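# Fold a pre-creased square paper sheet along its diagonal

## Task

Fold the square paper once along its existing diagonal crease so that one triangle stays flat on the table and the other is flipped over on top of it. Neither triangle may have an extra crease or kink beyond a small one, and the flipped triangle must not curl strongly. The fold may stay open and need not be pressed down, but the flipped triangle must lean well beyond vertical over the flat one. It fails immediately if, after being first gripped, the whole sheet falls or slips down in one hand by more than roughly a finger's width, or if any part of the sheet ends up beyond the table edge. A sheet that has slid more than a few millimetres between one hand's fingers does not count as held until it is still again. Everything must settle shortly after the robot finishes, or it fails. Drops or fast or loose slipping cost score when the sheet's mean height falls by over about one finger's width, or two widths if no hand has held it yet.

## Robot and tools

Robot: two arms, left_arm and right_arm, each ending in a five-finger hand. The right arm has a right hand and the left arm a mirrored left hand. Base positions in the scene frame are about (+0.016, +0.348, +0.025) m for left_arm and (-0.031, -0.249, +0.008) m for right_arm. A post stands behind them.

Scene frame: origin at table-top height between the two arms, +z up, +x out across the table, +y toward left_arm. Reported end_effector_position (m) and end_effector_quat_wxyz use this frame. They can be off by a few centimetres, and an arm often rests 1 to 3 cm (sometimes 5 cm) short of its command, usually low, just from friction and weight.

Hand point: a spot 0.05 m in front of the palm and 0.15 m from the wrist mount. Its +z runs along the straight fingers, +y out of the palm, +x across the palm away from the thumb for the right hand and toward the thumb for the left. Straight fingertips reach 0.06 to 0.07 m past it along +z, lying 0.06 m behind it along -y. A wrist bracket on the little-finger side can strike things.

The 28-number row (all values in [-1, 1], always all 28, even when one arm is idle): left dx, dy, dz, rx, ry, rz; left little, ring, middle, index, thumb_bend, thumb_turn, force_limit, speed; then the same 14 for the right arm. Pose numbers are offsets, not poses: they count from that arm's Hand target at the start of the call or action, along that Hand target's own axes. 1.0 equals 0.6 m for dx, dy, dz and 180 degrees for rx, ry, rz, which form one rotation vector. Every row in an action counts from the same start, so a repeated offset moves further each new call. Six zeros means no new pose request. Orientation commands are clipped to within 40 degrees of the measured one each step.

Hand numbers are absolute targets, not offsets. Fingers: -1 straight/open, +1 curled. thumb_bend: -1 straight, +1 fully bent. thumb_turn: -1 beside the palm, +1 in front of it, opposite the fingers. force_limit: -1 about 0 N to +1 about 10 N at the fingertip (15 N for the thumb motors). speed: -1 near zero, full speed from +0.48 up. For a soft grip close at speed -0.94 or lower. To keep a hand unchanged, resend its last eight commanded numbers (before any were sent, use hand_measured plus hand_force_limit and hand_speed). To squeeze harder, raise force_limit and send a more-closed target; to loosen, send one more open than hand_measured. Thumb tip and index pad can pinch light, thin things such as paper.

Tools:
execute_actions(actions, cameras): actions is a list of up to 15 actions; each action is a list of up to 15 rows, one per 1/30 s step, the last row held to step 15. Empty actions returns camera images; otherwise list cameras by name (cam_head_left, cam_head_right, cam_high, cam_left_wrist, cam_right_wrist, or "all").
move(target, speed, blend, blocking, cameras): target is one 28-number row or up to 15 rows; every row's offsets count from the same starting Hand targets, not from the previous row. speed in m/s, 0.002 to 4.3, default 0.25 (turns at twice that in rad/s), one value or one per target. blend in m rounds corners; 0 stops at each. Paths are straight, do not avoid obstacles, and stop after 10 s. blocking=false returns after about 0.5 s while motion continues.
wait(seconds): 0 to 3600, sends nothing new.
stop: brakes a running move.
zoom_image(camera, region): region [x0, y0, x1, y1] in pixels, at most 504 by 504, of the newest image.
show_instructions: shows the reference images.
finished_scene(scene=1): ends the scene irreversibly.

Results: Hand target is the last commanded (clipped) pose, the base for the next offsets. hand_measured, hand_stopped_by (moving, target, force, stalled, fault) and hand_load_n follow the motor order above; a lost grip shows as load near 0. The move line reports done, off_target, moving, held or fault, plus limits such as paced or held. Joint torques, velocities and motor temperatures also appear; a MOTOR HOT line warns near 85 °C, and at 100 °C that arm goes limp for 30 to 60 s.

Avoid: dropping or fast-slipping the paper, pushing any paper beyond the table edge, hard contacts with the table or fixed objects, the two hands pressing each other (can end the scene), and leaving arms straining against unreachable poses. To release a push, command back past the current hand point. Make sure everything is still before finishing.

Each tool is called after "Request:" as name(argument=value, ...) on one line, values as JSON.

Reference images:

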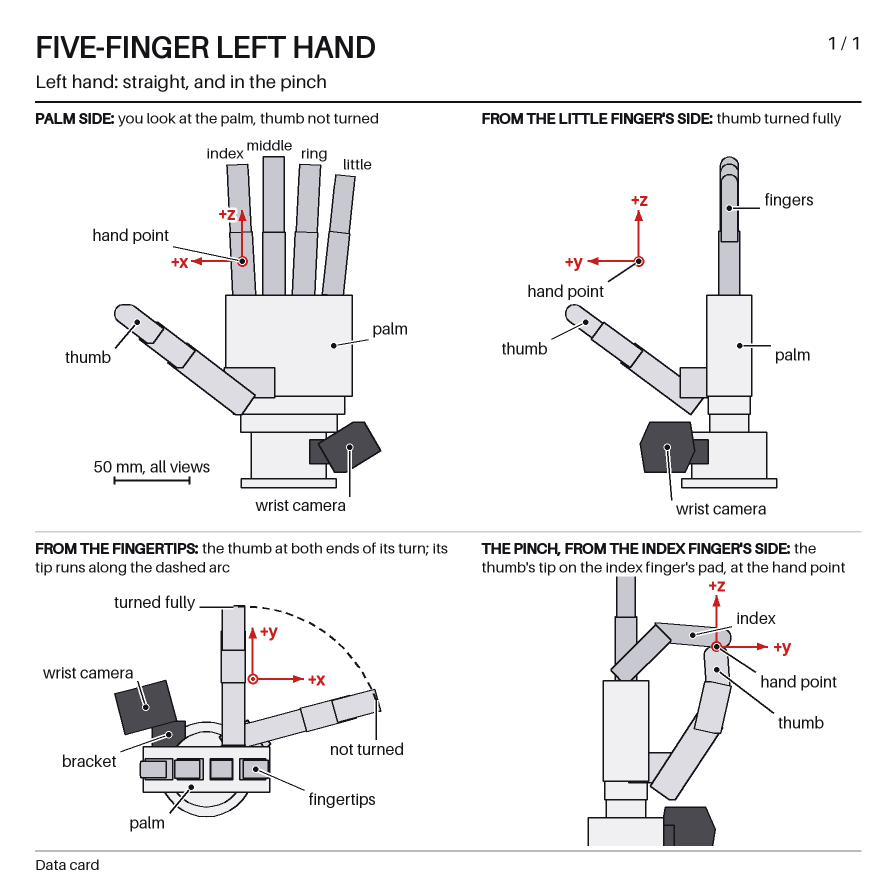

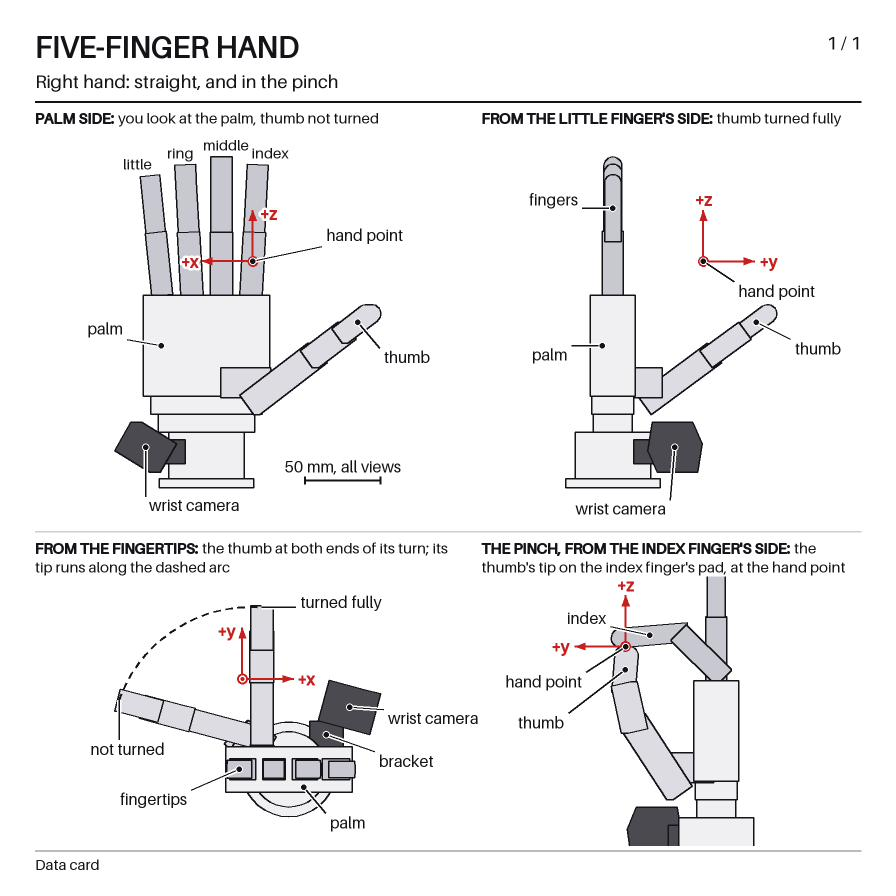

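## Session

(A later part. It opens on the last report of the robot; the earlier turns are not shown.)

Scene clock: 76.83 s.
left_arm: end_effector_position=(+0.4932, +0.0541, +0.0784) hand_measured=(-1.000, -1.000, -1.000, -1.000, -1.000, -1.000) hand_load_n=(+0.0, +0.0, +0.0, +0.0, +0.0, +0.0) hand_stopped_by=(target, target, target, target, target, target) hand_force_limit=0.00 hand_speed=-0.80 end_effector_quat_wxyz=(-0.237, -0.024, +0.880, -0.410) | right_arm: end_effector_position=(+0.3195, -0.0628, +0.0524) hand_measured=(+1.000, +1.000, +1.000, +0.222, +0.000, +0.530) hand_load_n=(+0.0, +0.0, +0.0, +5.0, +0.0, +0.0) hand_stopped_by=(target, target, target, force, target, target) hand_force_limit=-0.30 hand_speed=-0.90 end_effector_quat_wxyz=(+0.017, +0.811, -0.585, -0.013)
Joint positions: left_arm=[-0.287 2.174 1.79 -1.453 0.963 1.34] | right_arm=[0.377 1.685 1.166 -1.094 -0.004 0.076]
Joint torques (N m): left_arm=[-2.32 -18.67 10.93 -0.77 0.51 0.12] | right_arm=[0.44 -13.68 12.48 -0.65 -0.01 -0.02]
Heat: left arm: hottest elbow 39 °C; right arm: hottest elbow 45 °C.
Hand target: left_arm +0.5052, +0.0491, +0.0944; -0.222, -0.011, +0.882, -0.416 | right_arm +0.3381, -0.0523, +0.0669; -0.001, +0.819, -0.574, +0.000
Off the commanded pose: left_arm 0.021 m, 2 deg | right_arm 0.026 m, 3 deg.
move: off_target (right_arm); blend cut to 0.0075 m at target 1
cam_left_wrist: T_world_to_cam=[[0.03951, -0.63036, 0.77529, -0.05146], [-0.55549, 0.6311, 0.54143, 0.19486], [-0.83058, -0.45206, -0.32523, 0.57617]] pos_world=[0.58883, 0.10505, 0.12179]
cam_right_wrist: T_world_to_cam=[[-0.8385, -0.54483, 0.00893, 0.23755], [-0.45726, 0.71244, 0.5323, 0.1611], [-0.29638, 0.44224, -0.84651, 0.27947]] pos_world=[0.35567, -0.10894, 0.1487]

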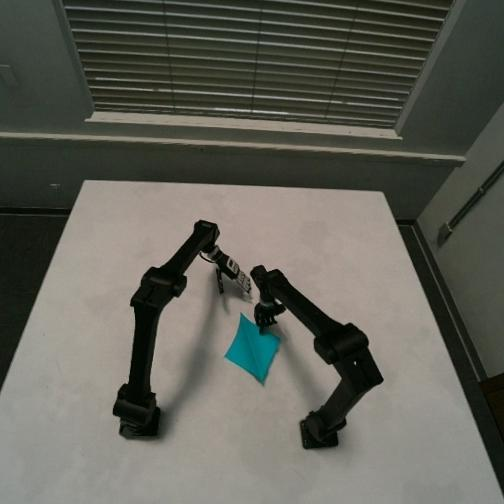

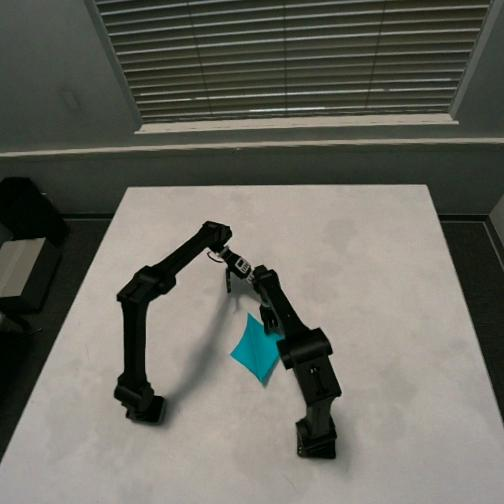

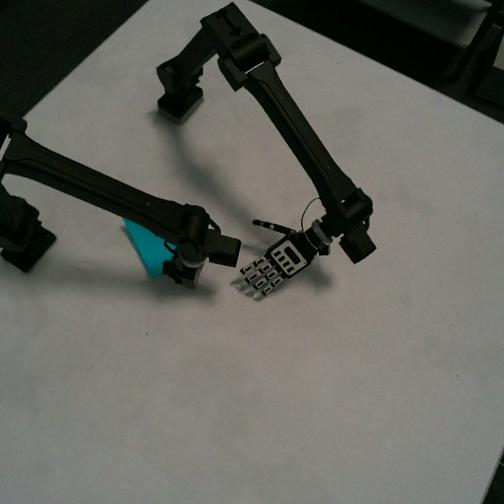

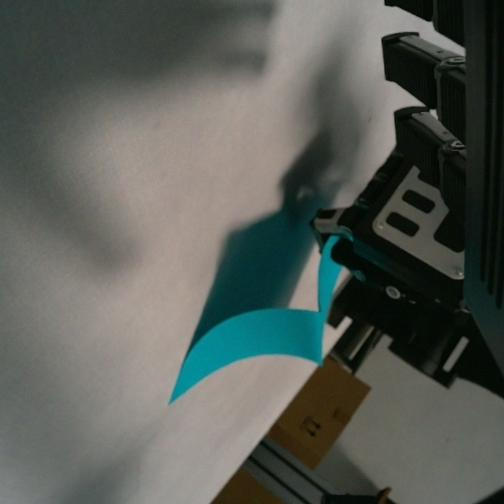

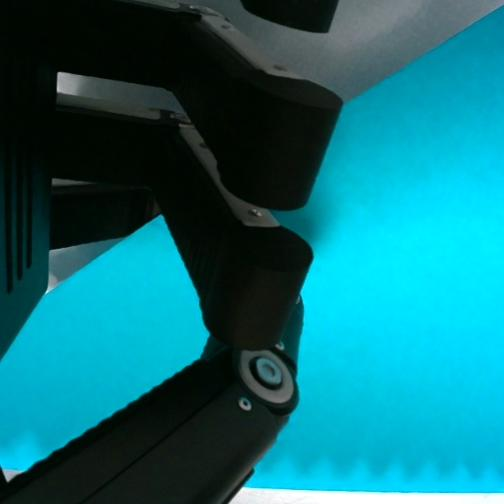

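Request:
move(target=[-0.0463,-0.0288,-0.1023,0.0395,-0.0733,-0.055,-1,-1,-1,-1,-1,-1,0,-0.8,0.129,-0.0135,0.0017,0,0,-0.15,1,1,1,0.4,0,0.53,-0.3,-0.9], speed=0.12, cameras=["cam_left_wrist","cam_right_wrist","cam_high","cam_head_left","cam_head_right"])

Request:
zoom_image(camera="cam_head_left", region=[210, 290, 330, 410])

Scene clock: 81.87 s.
left_arm: end_effector_position=(+0.5484, +0.0766, +0.1097) hand_measured=(-1.000, -1.000, -1.000, -1.000, -1.000, -1.000) hand_load_n=(+0.0, +0.0, +0.0, +0.0, +0.0, +0.0) hand_stopped_by=(target, target, target, target, target, target) hand_force_limit=0.00 hand_speed=-0.80 end_effector_quat_wxyz=(-0.173, -0.151, +0.871, -0.434) | right_arm: end_effector_position=(+0.3485, -0.1242, +0.0517) hand_measured=(+1.000, +1.000, +1.000, +0.222, +0.000, +0.530) hand_load_n=(+0.0, +0.5, +0.0, +5.0, +0.0, +0.0) hand_stopped_by=(target, target, target, force, target, target) hand_force_limit=-0.30 hand_speed=-0.90 end_effector_quat_wxyz=(+0.012, +0.929, -0.370, -0.018)
Joint positions: left_arm=[-0.201 2.1 1.764 -1.201 0.971 0.979] | right_arm=[0.299 1.721 1.21 -1.104 -0.004 -0.493]
Joint torques (N m): left_arm=[-1.14 -21.3 8.39 0.42 0.83 -0.11] | right_arm=[-1.44 -14.1 12.68 -0.61 0.03 -0.02]
Motor temperatures (°C): left_arm=[33 37 39 37 32 30] | right_arm=[36 33 47 38 39 35]
Heat: left arm: hottest elbow 39 °C; right arm: hottest elbow 47 °C.
Hand target: left_arm +0.5572, +0.0785, +0.1300; -0.153, -0.148, +0.870, -0.445 | right_arm +0.3721, -0.1223, +0.0659; -0.001, +0.930, -0.366, +0.000
Off the commanded pose: left_arm 0.022 m, 3 deg | right_arm 0.028 m, 3 deg.
move: off_target (left_arm, right_arm)
cam_left_wrist: T_world_to_cam=[[0.21507, -0.60505, 0.76659, -0.16093], [-0.7143, 0.43784, 0.54597, 0.29579], [-0.66598, -0.665, -0.33802, 0.56983]] pos_world=[0.62538, 0.15206, 0.15449]
cam_right_wrist: T_world_to_cam=[[-0.483, -0.87562, -0.00272, 0.06416], [-0.73197, 0.40205, 0.55007, 0.27479], [-0.48056, 0.26767, -0.83511, 0.3566]] pos_world=[0.40349, -0.14976, 0.14683]

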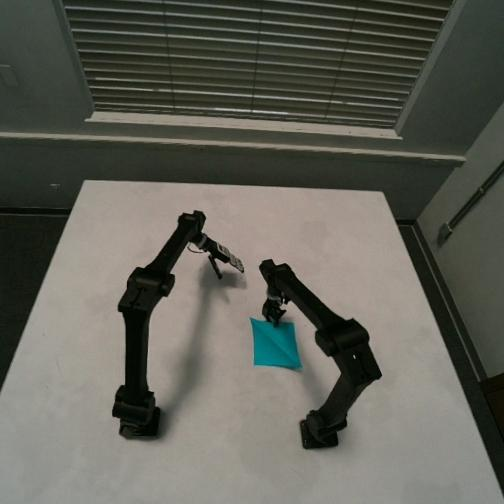

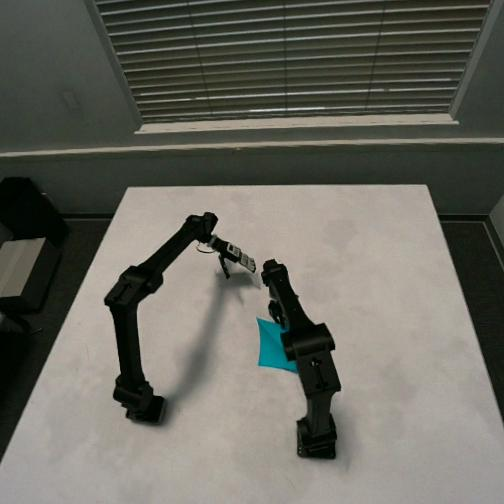

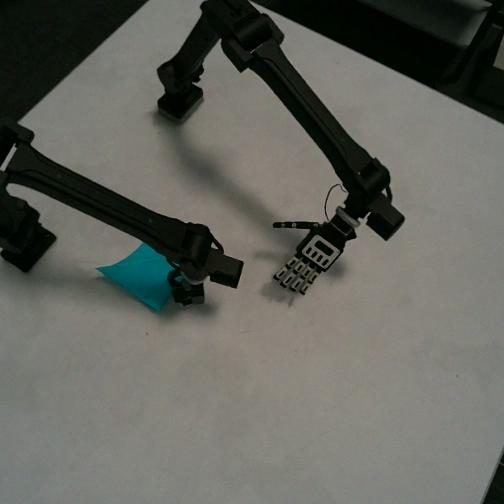

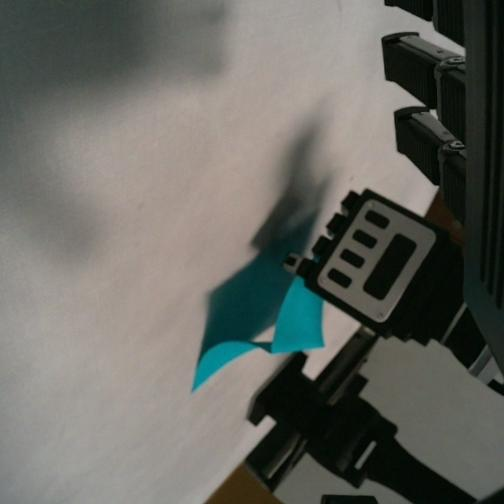

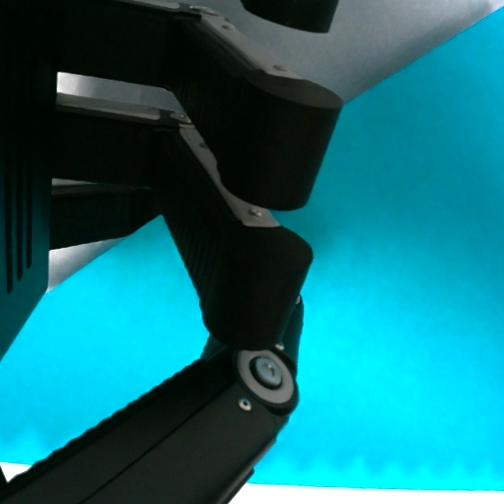

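Scaled by 4.200 from the camera's image (finer frame: 720x720).

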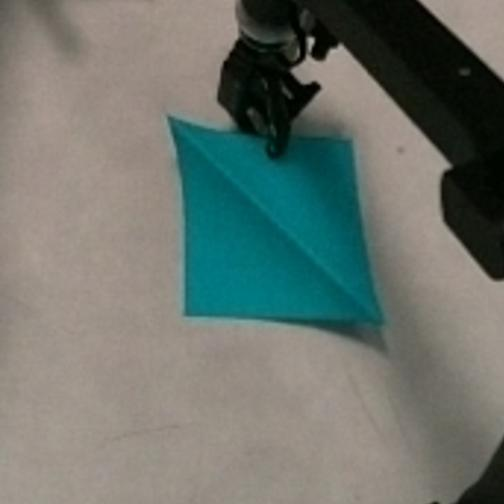

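Request:
zoom_image(camera="cam_left_wrist", region=[160, 180, 400, 420])

Scaled by 2.100 from the camera's image (finer frame: 720x720).

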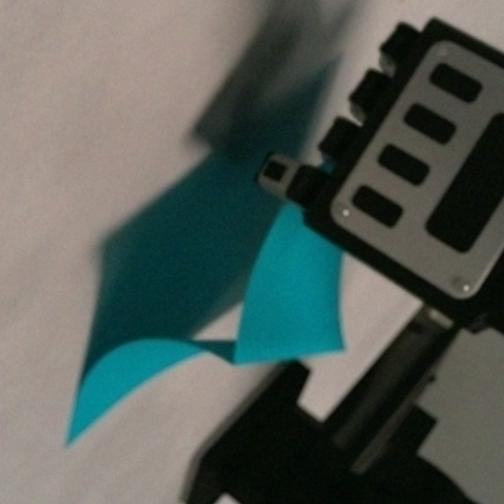

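Request:
move(target=[[0,0,0,0,0,0,-1,-1,-1,-1,-1,-1,0,-0.8,-0.0329,-0.0012,-0.0967,0,0.1667,0,1,1,1,0.4,0,0.53,-0.3,-0.9],[0,0,0,0,0,0,-1,-1,-1,-1,-1,-1,0,-0.8,-0.0494,-0.0018,-0.2133,0,0.3333,0,1,1,1,0.4,0,0.53,-0.3,-0.9],[0,0,0,0,0,0,-1,-1,-1,-1,-1,-1,0,-0.8,0.0494,0.0018,-0.325,0,0.4444,0,1,1,1,0.4,0,0.53,-0.3,-0.9]], speed=0.13, blend=0.02, cameras=["cam_left_wrist","cam_right_wrist","cam_high","cam_head_left","cam_head_right"])

Request:
zoom_image(camera="cam_left_wrist", region=[160, 120, 460, 420])

Scene clock: 89.30 s.
left_arm: end_effector_position=(+0.5484, +0.0766, +0.1097) hand_measured=(-1.000, -1.000, -1.000, -1.000, -1.000, -1.000) hand_load_n=(+0.0, +0.0, +0.0, +0.0, +0.0, +0.0) hand_stopped_by=(target, target, target, target, target, target) hand_force_limit=0.00 hand_speed=-0.80 end_effector_quat_wxyz=(-0.173, -0.151, +0.871, -0.434) | right_arm: end_effector_position=(+0.3920, -0.1390, +0.2489) hand_measured=(+1.000, +1.000, +1.000, +0.222, +0.000, +0.530) hand_load_n=(+0.0, +0.0, +0.0, +5.0, +0.0, +0.0) hand_stopped_by=(target, target, target, force, target, target) hand_force_limit=-0.30 hand_speed=-0.90 end_effector_quat_wxyz=(+0.241, +0.722, -0.271, +0.590)
Joint positions: left_arm=[-0.201 2.1 1.764 -1.201 0.971 0.979] | right_arm=[0.687 1.441 1.049 -0.63 1.349 -0.588]
Joint torques (N m): left_arm=[-1.32 -21.19 8.39 0.44 0.83 -0.1] | right_arm=[-1.38 -13.45 9.35 1.73 0.93 -0.07]
Heat: left arm: hottest elbow 39 °C; right arm: hottest elbow 47 °C.
Hand target: left_arm +0.5572, +0.0785, +0.1300; -0.153, -0.148, +0.870, -0.445 | right_arm +0.3929, -0.1434, +0.2609; +0.235, +0.713, -0.281, +0.598
Off the commanded pose: left_arm 0.022 m, 3 deg | right_arm 0.013 m, 2 deg.
move: off_target (right_arm)
cam_left_wrist: T_world_to_cam=[[0.21507, -0.60505, 0.76659, -0.16093], [-0.7143, 0.43784, 0.54597, 0.29579], [-0.66598, -0.665, -0.33802, 0.56983]] pos_world=[0.62538, 0.15206, 0.15449]
cam_right_wrist: T_world_to_cam=[[-0.58998, -0.76128, 0.26902, 0.0629], [-0.66181, 0.26509, -0.70124, 0.46907], [0.46253, -0.59176, -0.66022, 0.01345]] pos_world=[0.34132, -0.0685, 0.32089]

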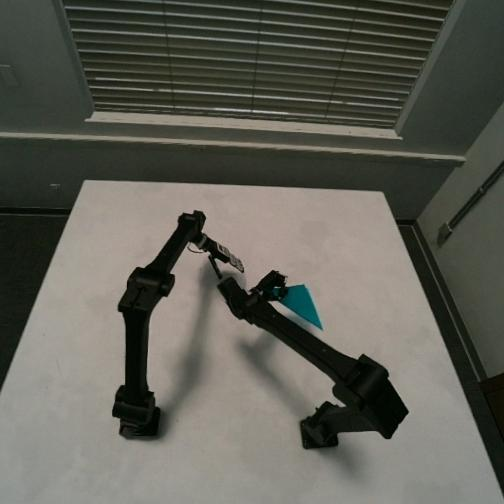

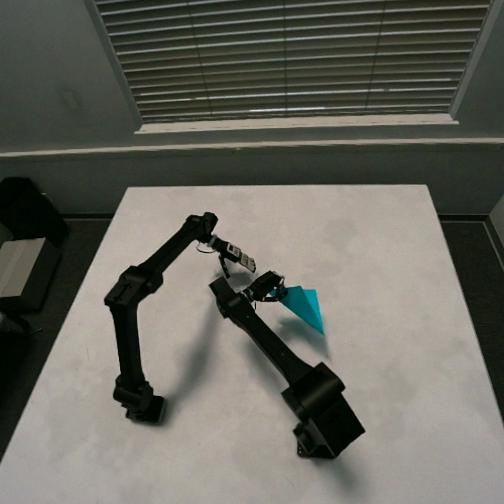

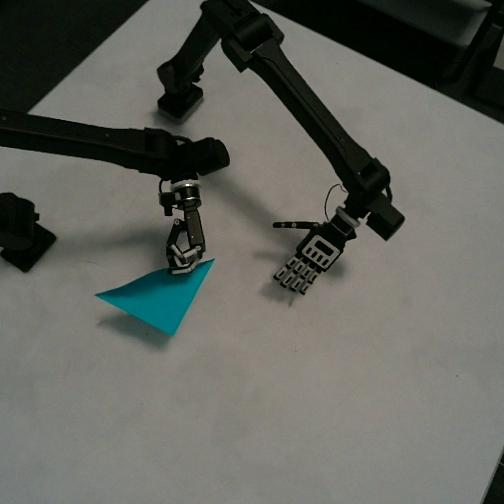

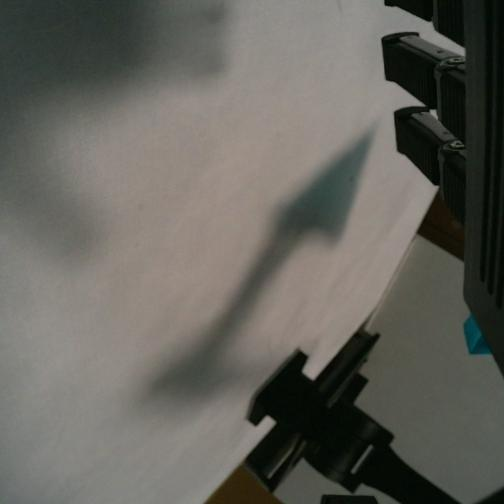

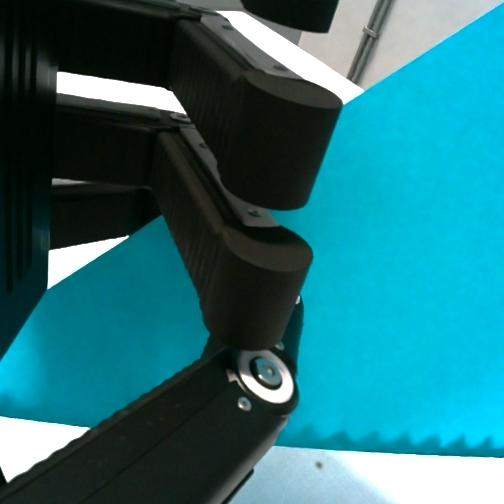

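Scaled by 1.680 from the camera's image (finer frame: 720x720).

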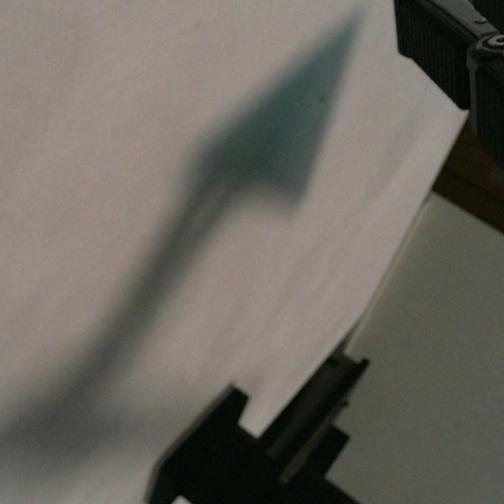

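Request:
zoom_image(camera="cam_high", region=[80, 220, 240, 360])

Request:
zoom_image(camera="cam_head_left", region=[250, 250, 350, 350])

Request:
zoom_image(camera="cam_head_right", region=[250, 250, 350, 350])

Scaled by 3.150 from the camera's image (finer frame: 720x720).

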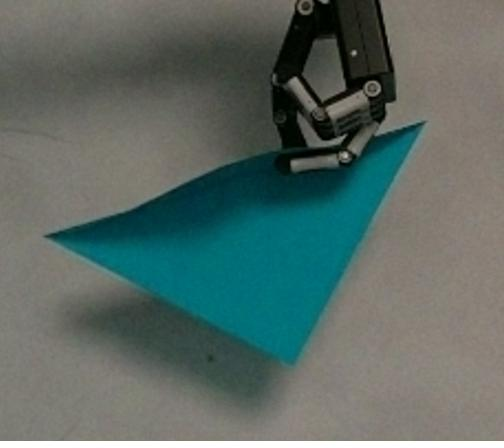

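Scaled by 5.040 from the camera's image (finer frame: 720x720).

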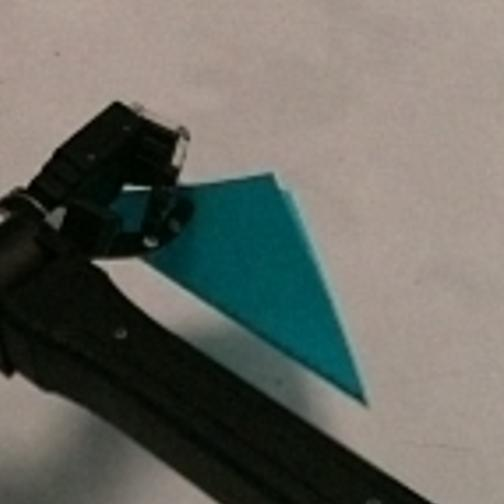

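Scaled by 5.040 from the camera's image (finer frame: 720x720).

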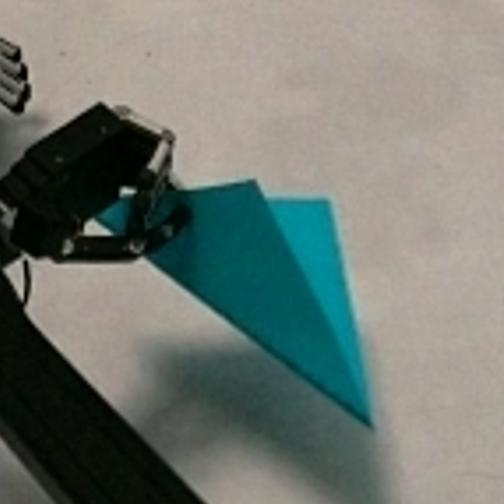

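Request:
move(target=[0,0,0,0,0,0,-1,-1,-1,-1,-1,-1,0,-0.8,-0.2462,0.0003,0.0437,0,0,0,1,1,1,0.4,0,0.53,-0.3,-0.9], speed=0.12, cameras=["cam_left_wrist","cam_right_wrist","cam_high","cam_head_left","cam_head_right"])

Request:
zoom_image(camera="cam_left_wrist", region=[200, 120, 504, 424])

Request:
zoom_image(camera="cam_head_right", region=[240, 260, 340, 360])

Scene clock: 92.90 s.
left_arm: end_effector_position=(+0.5484, +0.0766, +0.1097) hand_measured=(-1.000, -1.000, -1.000, -1.000, -1.000, -1.000) hand_load_n=(+0.0, +0.0, +0.0, +0.0, +0.0, -0.5) hand_stopped_by=(target, target, target, target, target, target) hand_force_limit=0.00 hand_speed=-0.80 end_effector_quat_wxyz=(-0.173, -0.151, +0.871, -0.434) | right_arm: end_effector_position=(+0.3891, -0.1416, +0.1043) hand_measured=(+1.000, +1.000, +1.000, +0.222, +0.000, +0.530) hand_load_n=(+0.0, +0.0, +0.0, +5.0, +0.0, +0.0) hand_stopped_by=(target, target, target, force, target, target) hand_force_limit=-0.30 hand_speed=-0.90 end_effector_quat_wxyz=(+0.236, +0.720, -0.274, +0.593)
Joint positions: left_arm=[-0.201 2.1 1.764 -1.201 0.971 0.979] | right_arm=[0.687 1.664 0.851 -0.193 1.349 -0.592]
Joint torques (N m): left_arm=[-1.14 -20.89 8.32 0.49 0.84 -0.08] | right_arm=[-1.38 -13.27 7.36 1.77 0.91 -0.07]
Heat: left arm: hottest shoulder 39 °C; right arm: hottest elbow 47 °C.
Hand target: left_arm +0.5572, +0.0785, +0.1300; -0.153, -0.148, +0.870, -0.445 | right_arm +0.3930, -0.1436, +0.1109; +0.235, +0.713, -0.281, +0.598
Off the commanded pose: left_arm 0.022 m, 3 deg | right_arm 0.008 m, 1 deg.
move: done
cam_left_wrist: T_world_to_cam=[[0.21507, -0.60505, 0.76659, -0.16093], [-0.7143, 0.43784, 0.54597, 0.29579], [-0.66598, -0.665, -0.33802, 0.56983]] pos_world=[0.62538, 0.15206, 0.15449]
cam_right_wrist: T_world_to_cam=[[-0.59186, -0.76382, 0.25748, 0.09969], [-0.65516, 0.26978, -0.70568, 0.36494], [0.46954, -0.58635, -0.66009, -0.08421]] pos_world=[0.33764, -0.07169, 0.17628]

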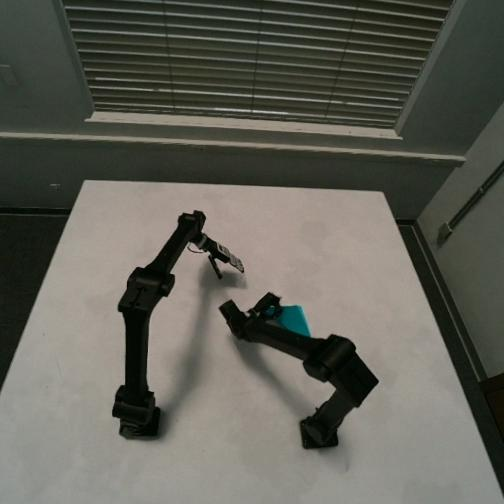

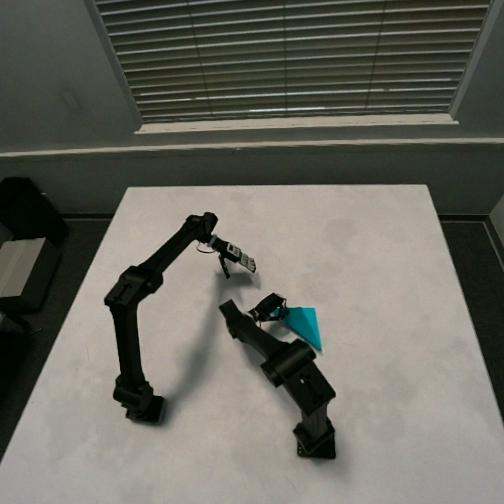

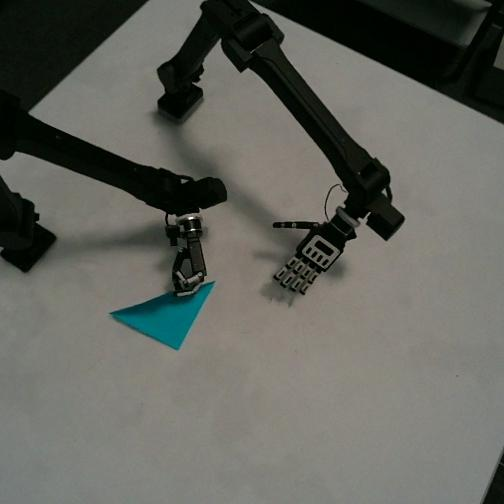

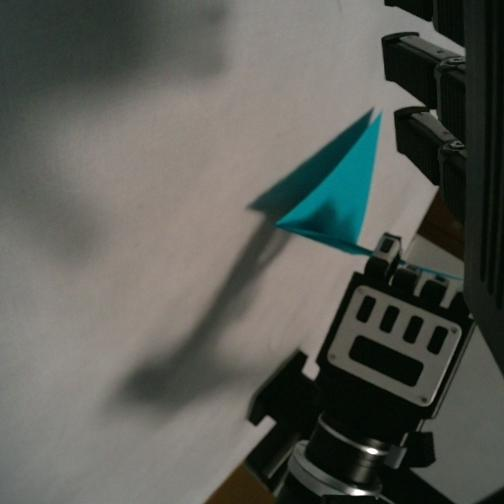

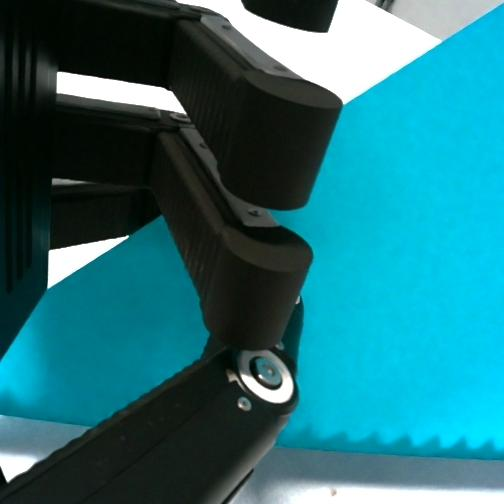

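Scaled by 1.658 from the camera's image (finer frame: 720x720).

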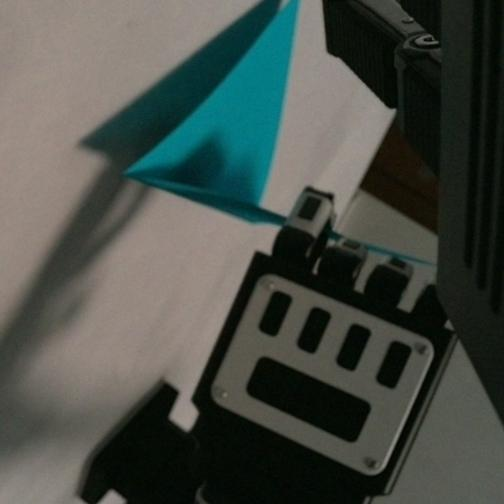

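Scaled by 5.040 from the camera's image (finer frame: 720x720).

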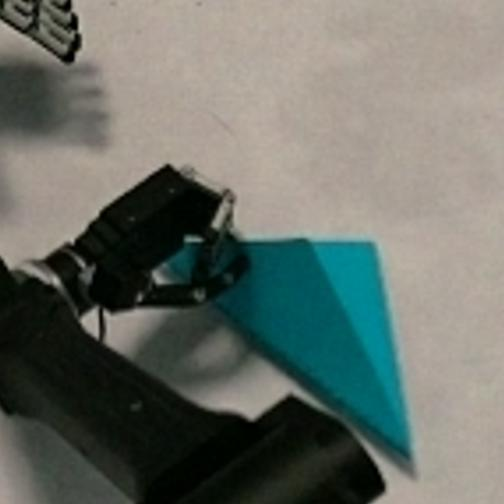

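Request:
move(target=[0,0,0,0,0,0,-1,-1,-1,-1,-1,-1,0,-0.8,-0.046,0,0.0082,0,0,0,1,1,1,0.4,0,0.53,-0.3,-0.9], speed=0.08, cameras=["cam_left_wrist","cam_high","cam_head_right"])

Request:
zoom_image(camera="cam_left_wrist", region=[200, 120, 504, 424])

Request:
zoom_image(camera="cam_head_right", region=[240, 260, 340, 360])

Scene clock: 94.17 s.
left_arm: end_effector_position=(+0.5484, +0.0766, +0.1097) hand_measured=(-1.000, -1.000, -1.000, -1.000, -1.000, -1.000) hand_load_n=(+0.0, +0.0, +0.0, +0.0, +0.0, -0.5) hand_stopped_by=(target, target, target, target, target, target) hand_force_limit=0.00 hand_speed=-0.80 end_effector_quat_wxyz=(-0.173, -0.151, +0.871, -0.434) | right_arm: end_effector_position=(+0.3890, -0.1417, +0.0767) hand_measured=(+1.000, +1.000, +1.000, +0.222, +0.000, +0.530) hand_load_n=(+0.0, +0.0, +0.0, +5.0, +0.0, +0.0) hand_stopped_by=(target, target, target, force, target, target) hand_force_limit=-0.30 hand_speed=-0.90 end_effector_quat_wxyz=(+0.236, +0.719, -0.274, +0.593)
Joint positions: left_arm=[-0.201 2.1 1.764 -1.201 0.971 0.979] | right_arm=[0.687 1.727 0.833 -0.11 1.349 -0.592]
Joint torques (N m): left_arm=[-1.26 -20.89 8.36 0.39 0.81 -0.11] | right_arm=[-1.49 -13.45 6.84 1.76 0.91 -0.08]
Heat: left arm: hottest shoulder 39 °C; right arm: hottest elbow 46 °C.
Hand target: left_arm +0.5572, +0.0785, +0.1300; -0.153, -0.148, +0.870, -0.445 | right_arm +0.3931, -0.1436, +0.0828; +0.235, +0.713, -0.281, +0.598
Off the commanded pose: left_arm 0.022 m, 3 deg | right_arm 0.008 m, 1 deg.
move: done
cam_left_wrist: T_world_to_cam=[[0.21507, -0.60505, 0.76659, -0.16093], [-0.7143, 0.43784, 0.54597, 0.29579], [-0.66598, -0.665, -0.33802, 0.56983]] pos_world=[0.62538, 0.15206, 0.15449]
Images, in order (width x height): cam_head_right 504x504, cam_high 504x504, cam_left_wrist 504x504.

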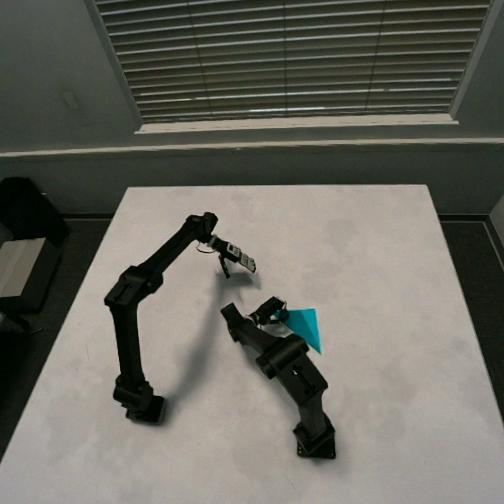

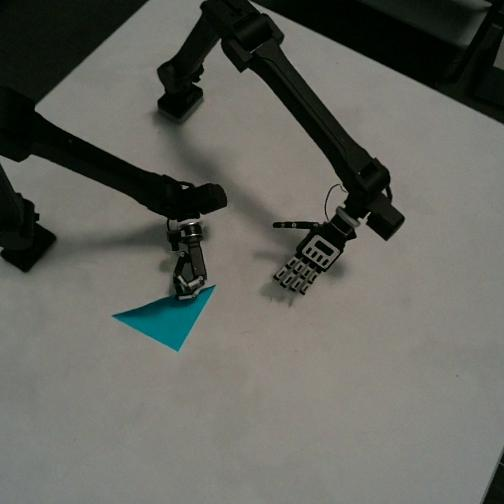

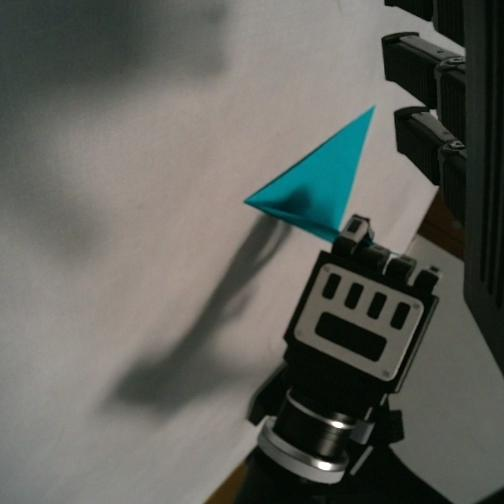

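Scaled by 1.658 from the camera's image (finer frame: 720x720).

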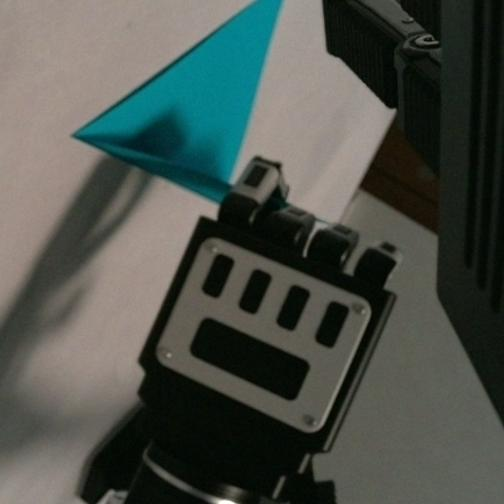

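Scaled by 5.040 from the camera's image (finer frame: 720x720).

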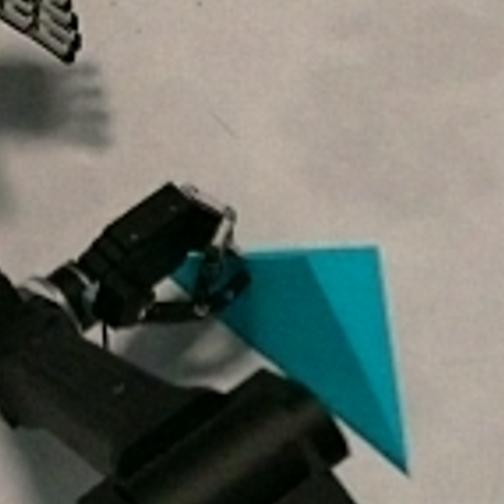

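Request:
move(target=[[0,0,0,0,0,0,-1,-1,-1,-1,-1,-1,0,-0.8,-0.0022,-0.005,0.0395,0,-0.1111,0,1,1,1,0.4,0,0.53,-0.3,-0.9],[0,0,0,0,0,0,-1,-1,-1,-1,-1,-1,0,-0.8,-0.0165,-0.0103,0.0743,0,-0.2222,0,1,1,1,0.4,0,0.53,-0.3,-0.9]], speed=0.12, blend=0.01, cameras=["cam_left_wrist","cam_high","cam_head_right","cam_right_wrist","cam_head_left"])

Request:
zoom_image(camera="cam_left_wrist", region=[200, 60, 504, 364])

Request:
zoom_image(camera="cam_high", region=[90, 230, 250, 390])

Scene clock: 98.27 s.
left_arm: end_effector_position=(+0.5484, +0.0766, +0.1097) hand_measured=(-1.000, -1.000, -1.000, -1.000, -1.000, -1.000) hand_load_n=(+0.0, +0.0, +0.0, +0.0, +0.0, -0.5) hand_stopped_by=(target, target, target, target, target, target) hand_force_limit=0.00 hand_speed=-0.80 end_effector_quat_wxyz=(-0.173, -0.151, +0.871, -0.434) | right_arm: end_effector_position=(+0.4062, -0.1734, +0.0467) hand_measured=(+1.000, +1.000, +1.000, +0.222, +0.000, +0.530) hand_load_n=(+0.0, +0.0, +0.0, +5.0, +0.0, +0.0) hand_stopped_by=(target, target, target, force, target, target) hand_force_limit=-0.30 hand_speed=-0.90 end_effector_quat_wxyz=(+0.138, +0.878, -0.342, +0.305)
Joint positions: left_arm=[-0.201 2.1 1.764 -1.201 0.971 0.979] | right_arm=[0.416 1.662 1.037 -0.682 0.637 -0.48]
Joint torques (N m): left_arm=[-1.2 -20.66 8.29 0.42 0.81 -0.11] | right_arm=[-1.38 -13.68 12.42 0.02 0.28 -0.03]
Heat: left arm: hottest shoulder 39 °C; right arm: hottest elbow 47 °C.
Hand target: left_arm +0.5572, +0.0785, +0.1300; -0.153, -0.148, +0.870, -0.445 | right_arm +0.4282, -0.1678, +0.0654; +0.125, +0.874, -0.345, +0.319
Off the commanded pose: left_arm 0.022 m, 3 deg | right_arm 0.029 m, 2 deg.
move: off_target (right_arm)
cam_left_wrist: T_world_to_cam=[[0.21507, -0.60505, 0.76659, -0.16093], [-0.7143, 0.43784, 0.54597, 0.29579], [-0.66598, -0.665, -0.33802, 0.56983]] pos_world=[0.62538, 0.15206, 0.15449]
cam_right_wrist: T_world_to_cam=[[-0.5009, -0.84904, 0.16801, 0.05276], [-0.86549, 0.49016, -0.10328, 0.43961], [0.00534, -0.19714, -0.98036, 0.12209]] pos_world=[0.40625, -0.14662, 0.15623]

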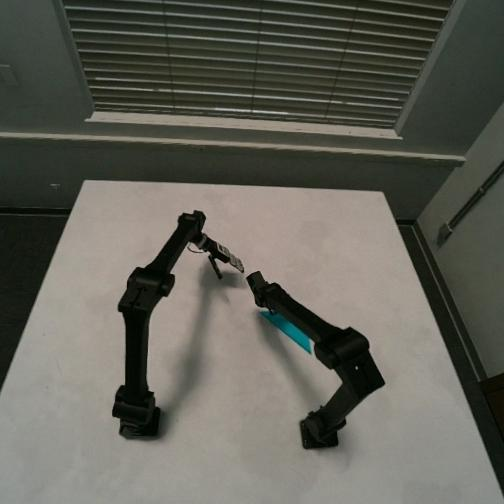

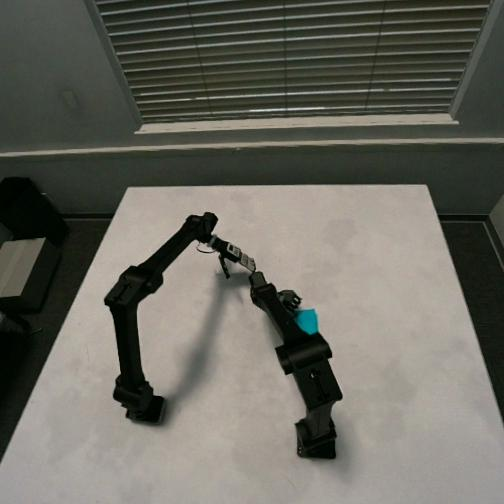

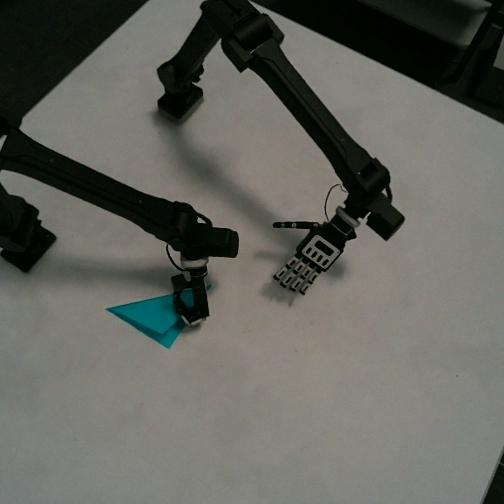

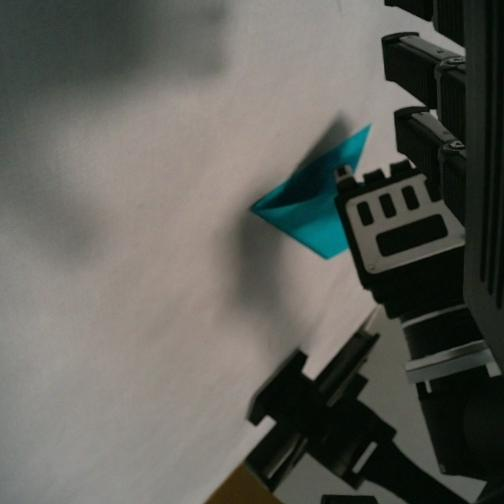

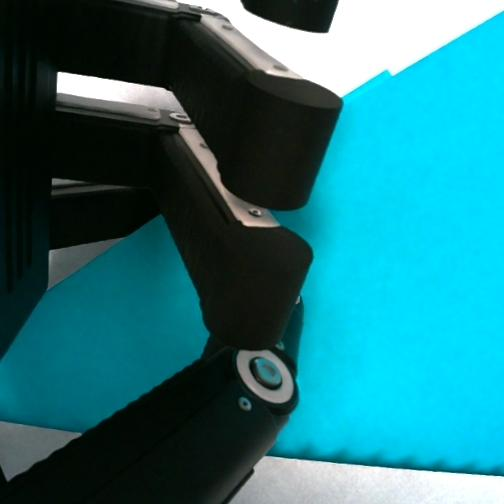

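Scaled by 1.658 from the camera's image (finer frame: 720x720).

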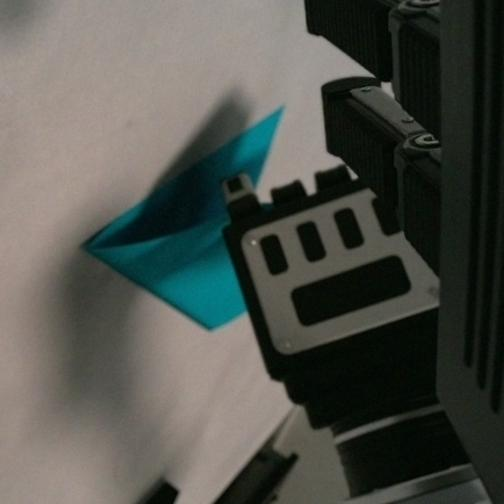

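Scaled by 3.150 from the camera's image (finer frame: 720x720).

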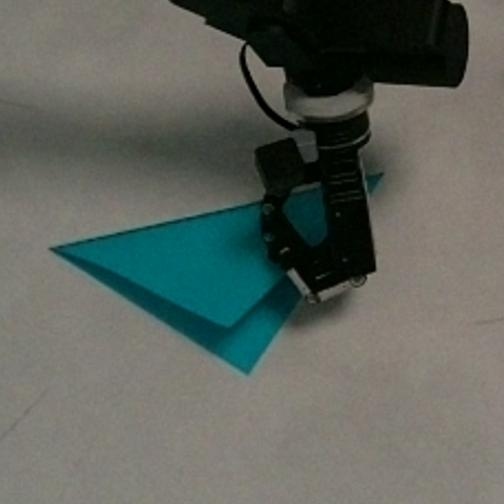

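Request:
move(target=[0,0,0,0,0,0,-1,-1,-1,-1,-1,-1,0,-0.8,-0.0013,0,0.025,0,-0.1111,0,1,1,1,0.4,0,0.53,-0.3,-0.9], speed=0.1, cameras=["cam_left_wrist","cam_high","cam_right_wrist"])

Request:
zoom_image(camera="cam_left_wrist", region=[200, 60, 504, 364])

Request:
zoom_image(camera="cam_high", region=[90, 230, 250, 390])

Scene clock: 101.20 s.
left_arm: end_effector_position=(+0.5484, +0.0766, +0.1097) hand_measured=(-1.000, -1.000, -1.000, -1.000, -1.000, -1.000) hand_load_n=(+0.0, +0.0, +0.0, +0.0, +0.0, +0.0) hand_stopped_by=(target, target, target, target, target, target) hand_force_limit=0.00 hand_speed=-0.80 end_effector_quat_wxyz=(-0.173, -0.151, +0.871, -0.434) | right_arm: end_effector_position=(+0.4112, -0.1758, +0.0370) hand_measured=(+1.000, +1.000, +1.000, +0.222, +0.000, +0.530) hand_load_n=(+0.0, +0.0, +0.0, +5.5, +0.0, +0.0) hand_stopped_by=(target, target, target, force, target, target) hand_force_limit=-0.30 hand_speed=-0.90 end_effector_quat_wxyz=(+0.075, +0.917, -0.362, +0.146)
Joint positions: left_arm=[-0.201 2.1 1.764 -1.201 0.971 0.979] | right_arm=[0.282 1.733 1.183 -0.883 0.301 -0.537]
Joint torques (N m): left_arm=[-1.14 -20.72 8.35 0.46 0.82 -0.11] | right_arm=[-1.44 -14.62 12.82 -0.18 0.07 -0.03]
Heat: left arm: hottest shoulder 39 °C; right arm: hottest elbow 47 °C.
Hand target: left_arm +0.5572, +0.0785, +0.1300; -0.153, -0.148, +0.870, -0.445 | right_arm +0.4348, -0.1740, +0.0534; +0.063, +0.916, -0.361, +0.162
Off the commanded pose: left_arm 0.022 m, 3 deg | right_arm 0.029 m, 2 deg.
move: off_target (right_arm)
cam_left_wrist: T_world_to_cam=[[0.21507, -0.60505, 0.76659, -0.16093], [-0.7143, 0.43784, 0.54597, 0.29579], [-0.66598, -0.665, -0.33802, 0.56983]] pos_world=[0.62538, 0.15206, 0.15449]
cam_right_wrist: T_world_to_cam=[[-0.48189, -0.8723, 0.08297, 0.04611], [-0.84068, 0.48696, 0.23692, 0.42079], [-0.24706, 0.04442, -0.96798, 0.25786]] pos_world=[0.43968, -0.17614, 0.14609]
Images, in order (width x height): cam_high 504x504, cam_left_wrist 504x504, cam_right_wrist 504x504.

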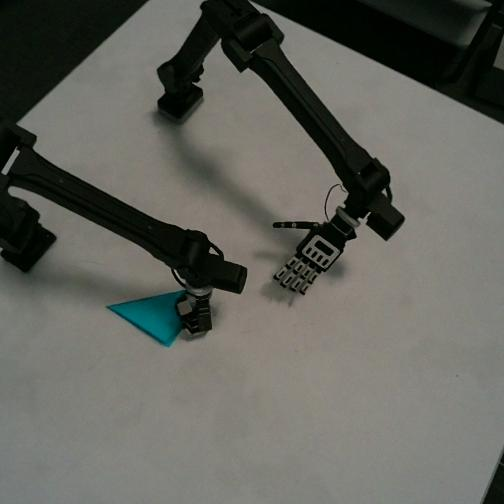

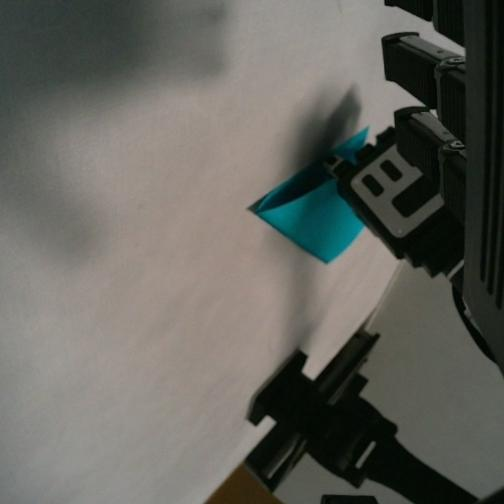

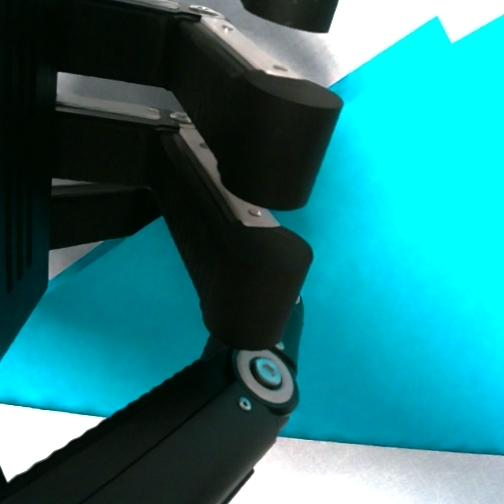

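Scaled by 1.658 from the camera's image (finer frame: 720x720).

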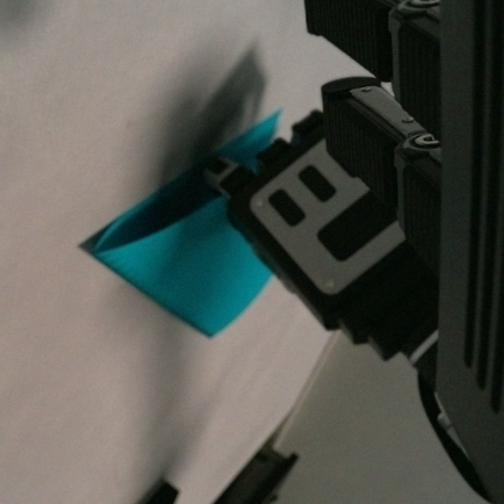

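Scaled by 3.150 from the camera's image (finer frame: 720x720).

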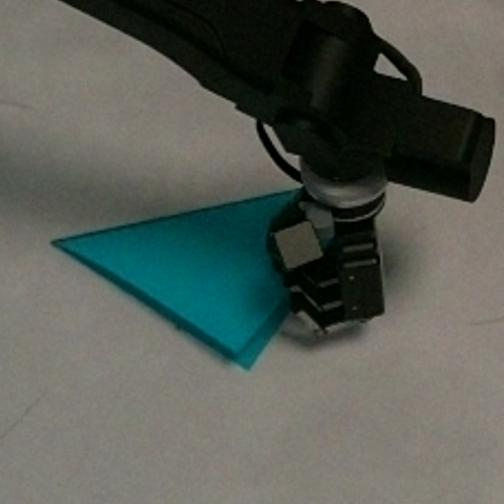

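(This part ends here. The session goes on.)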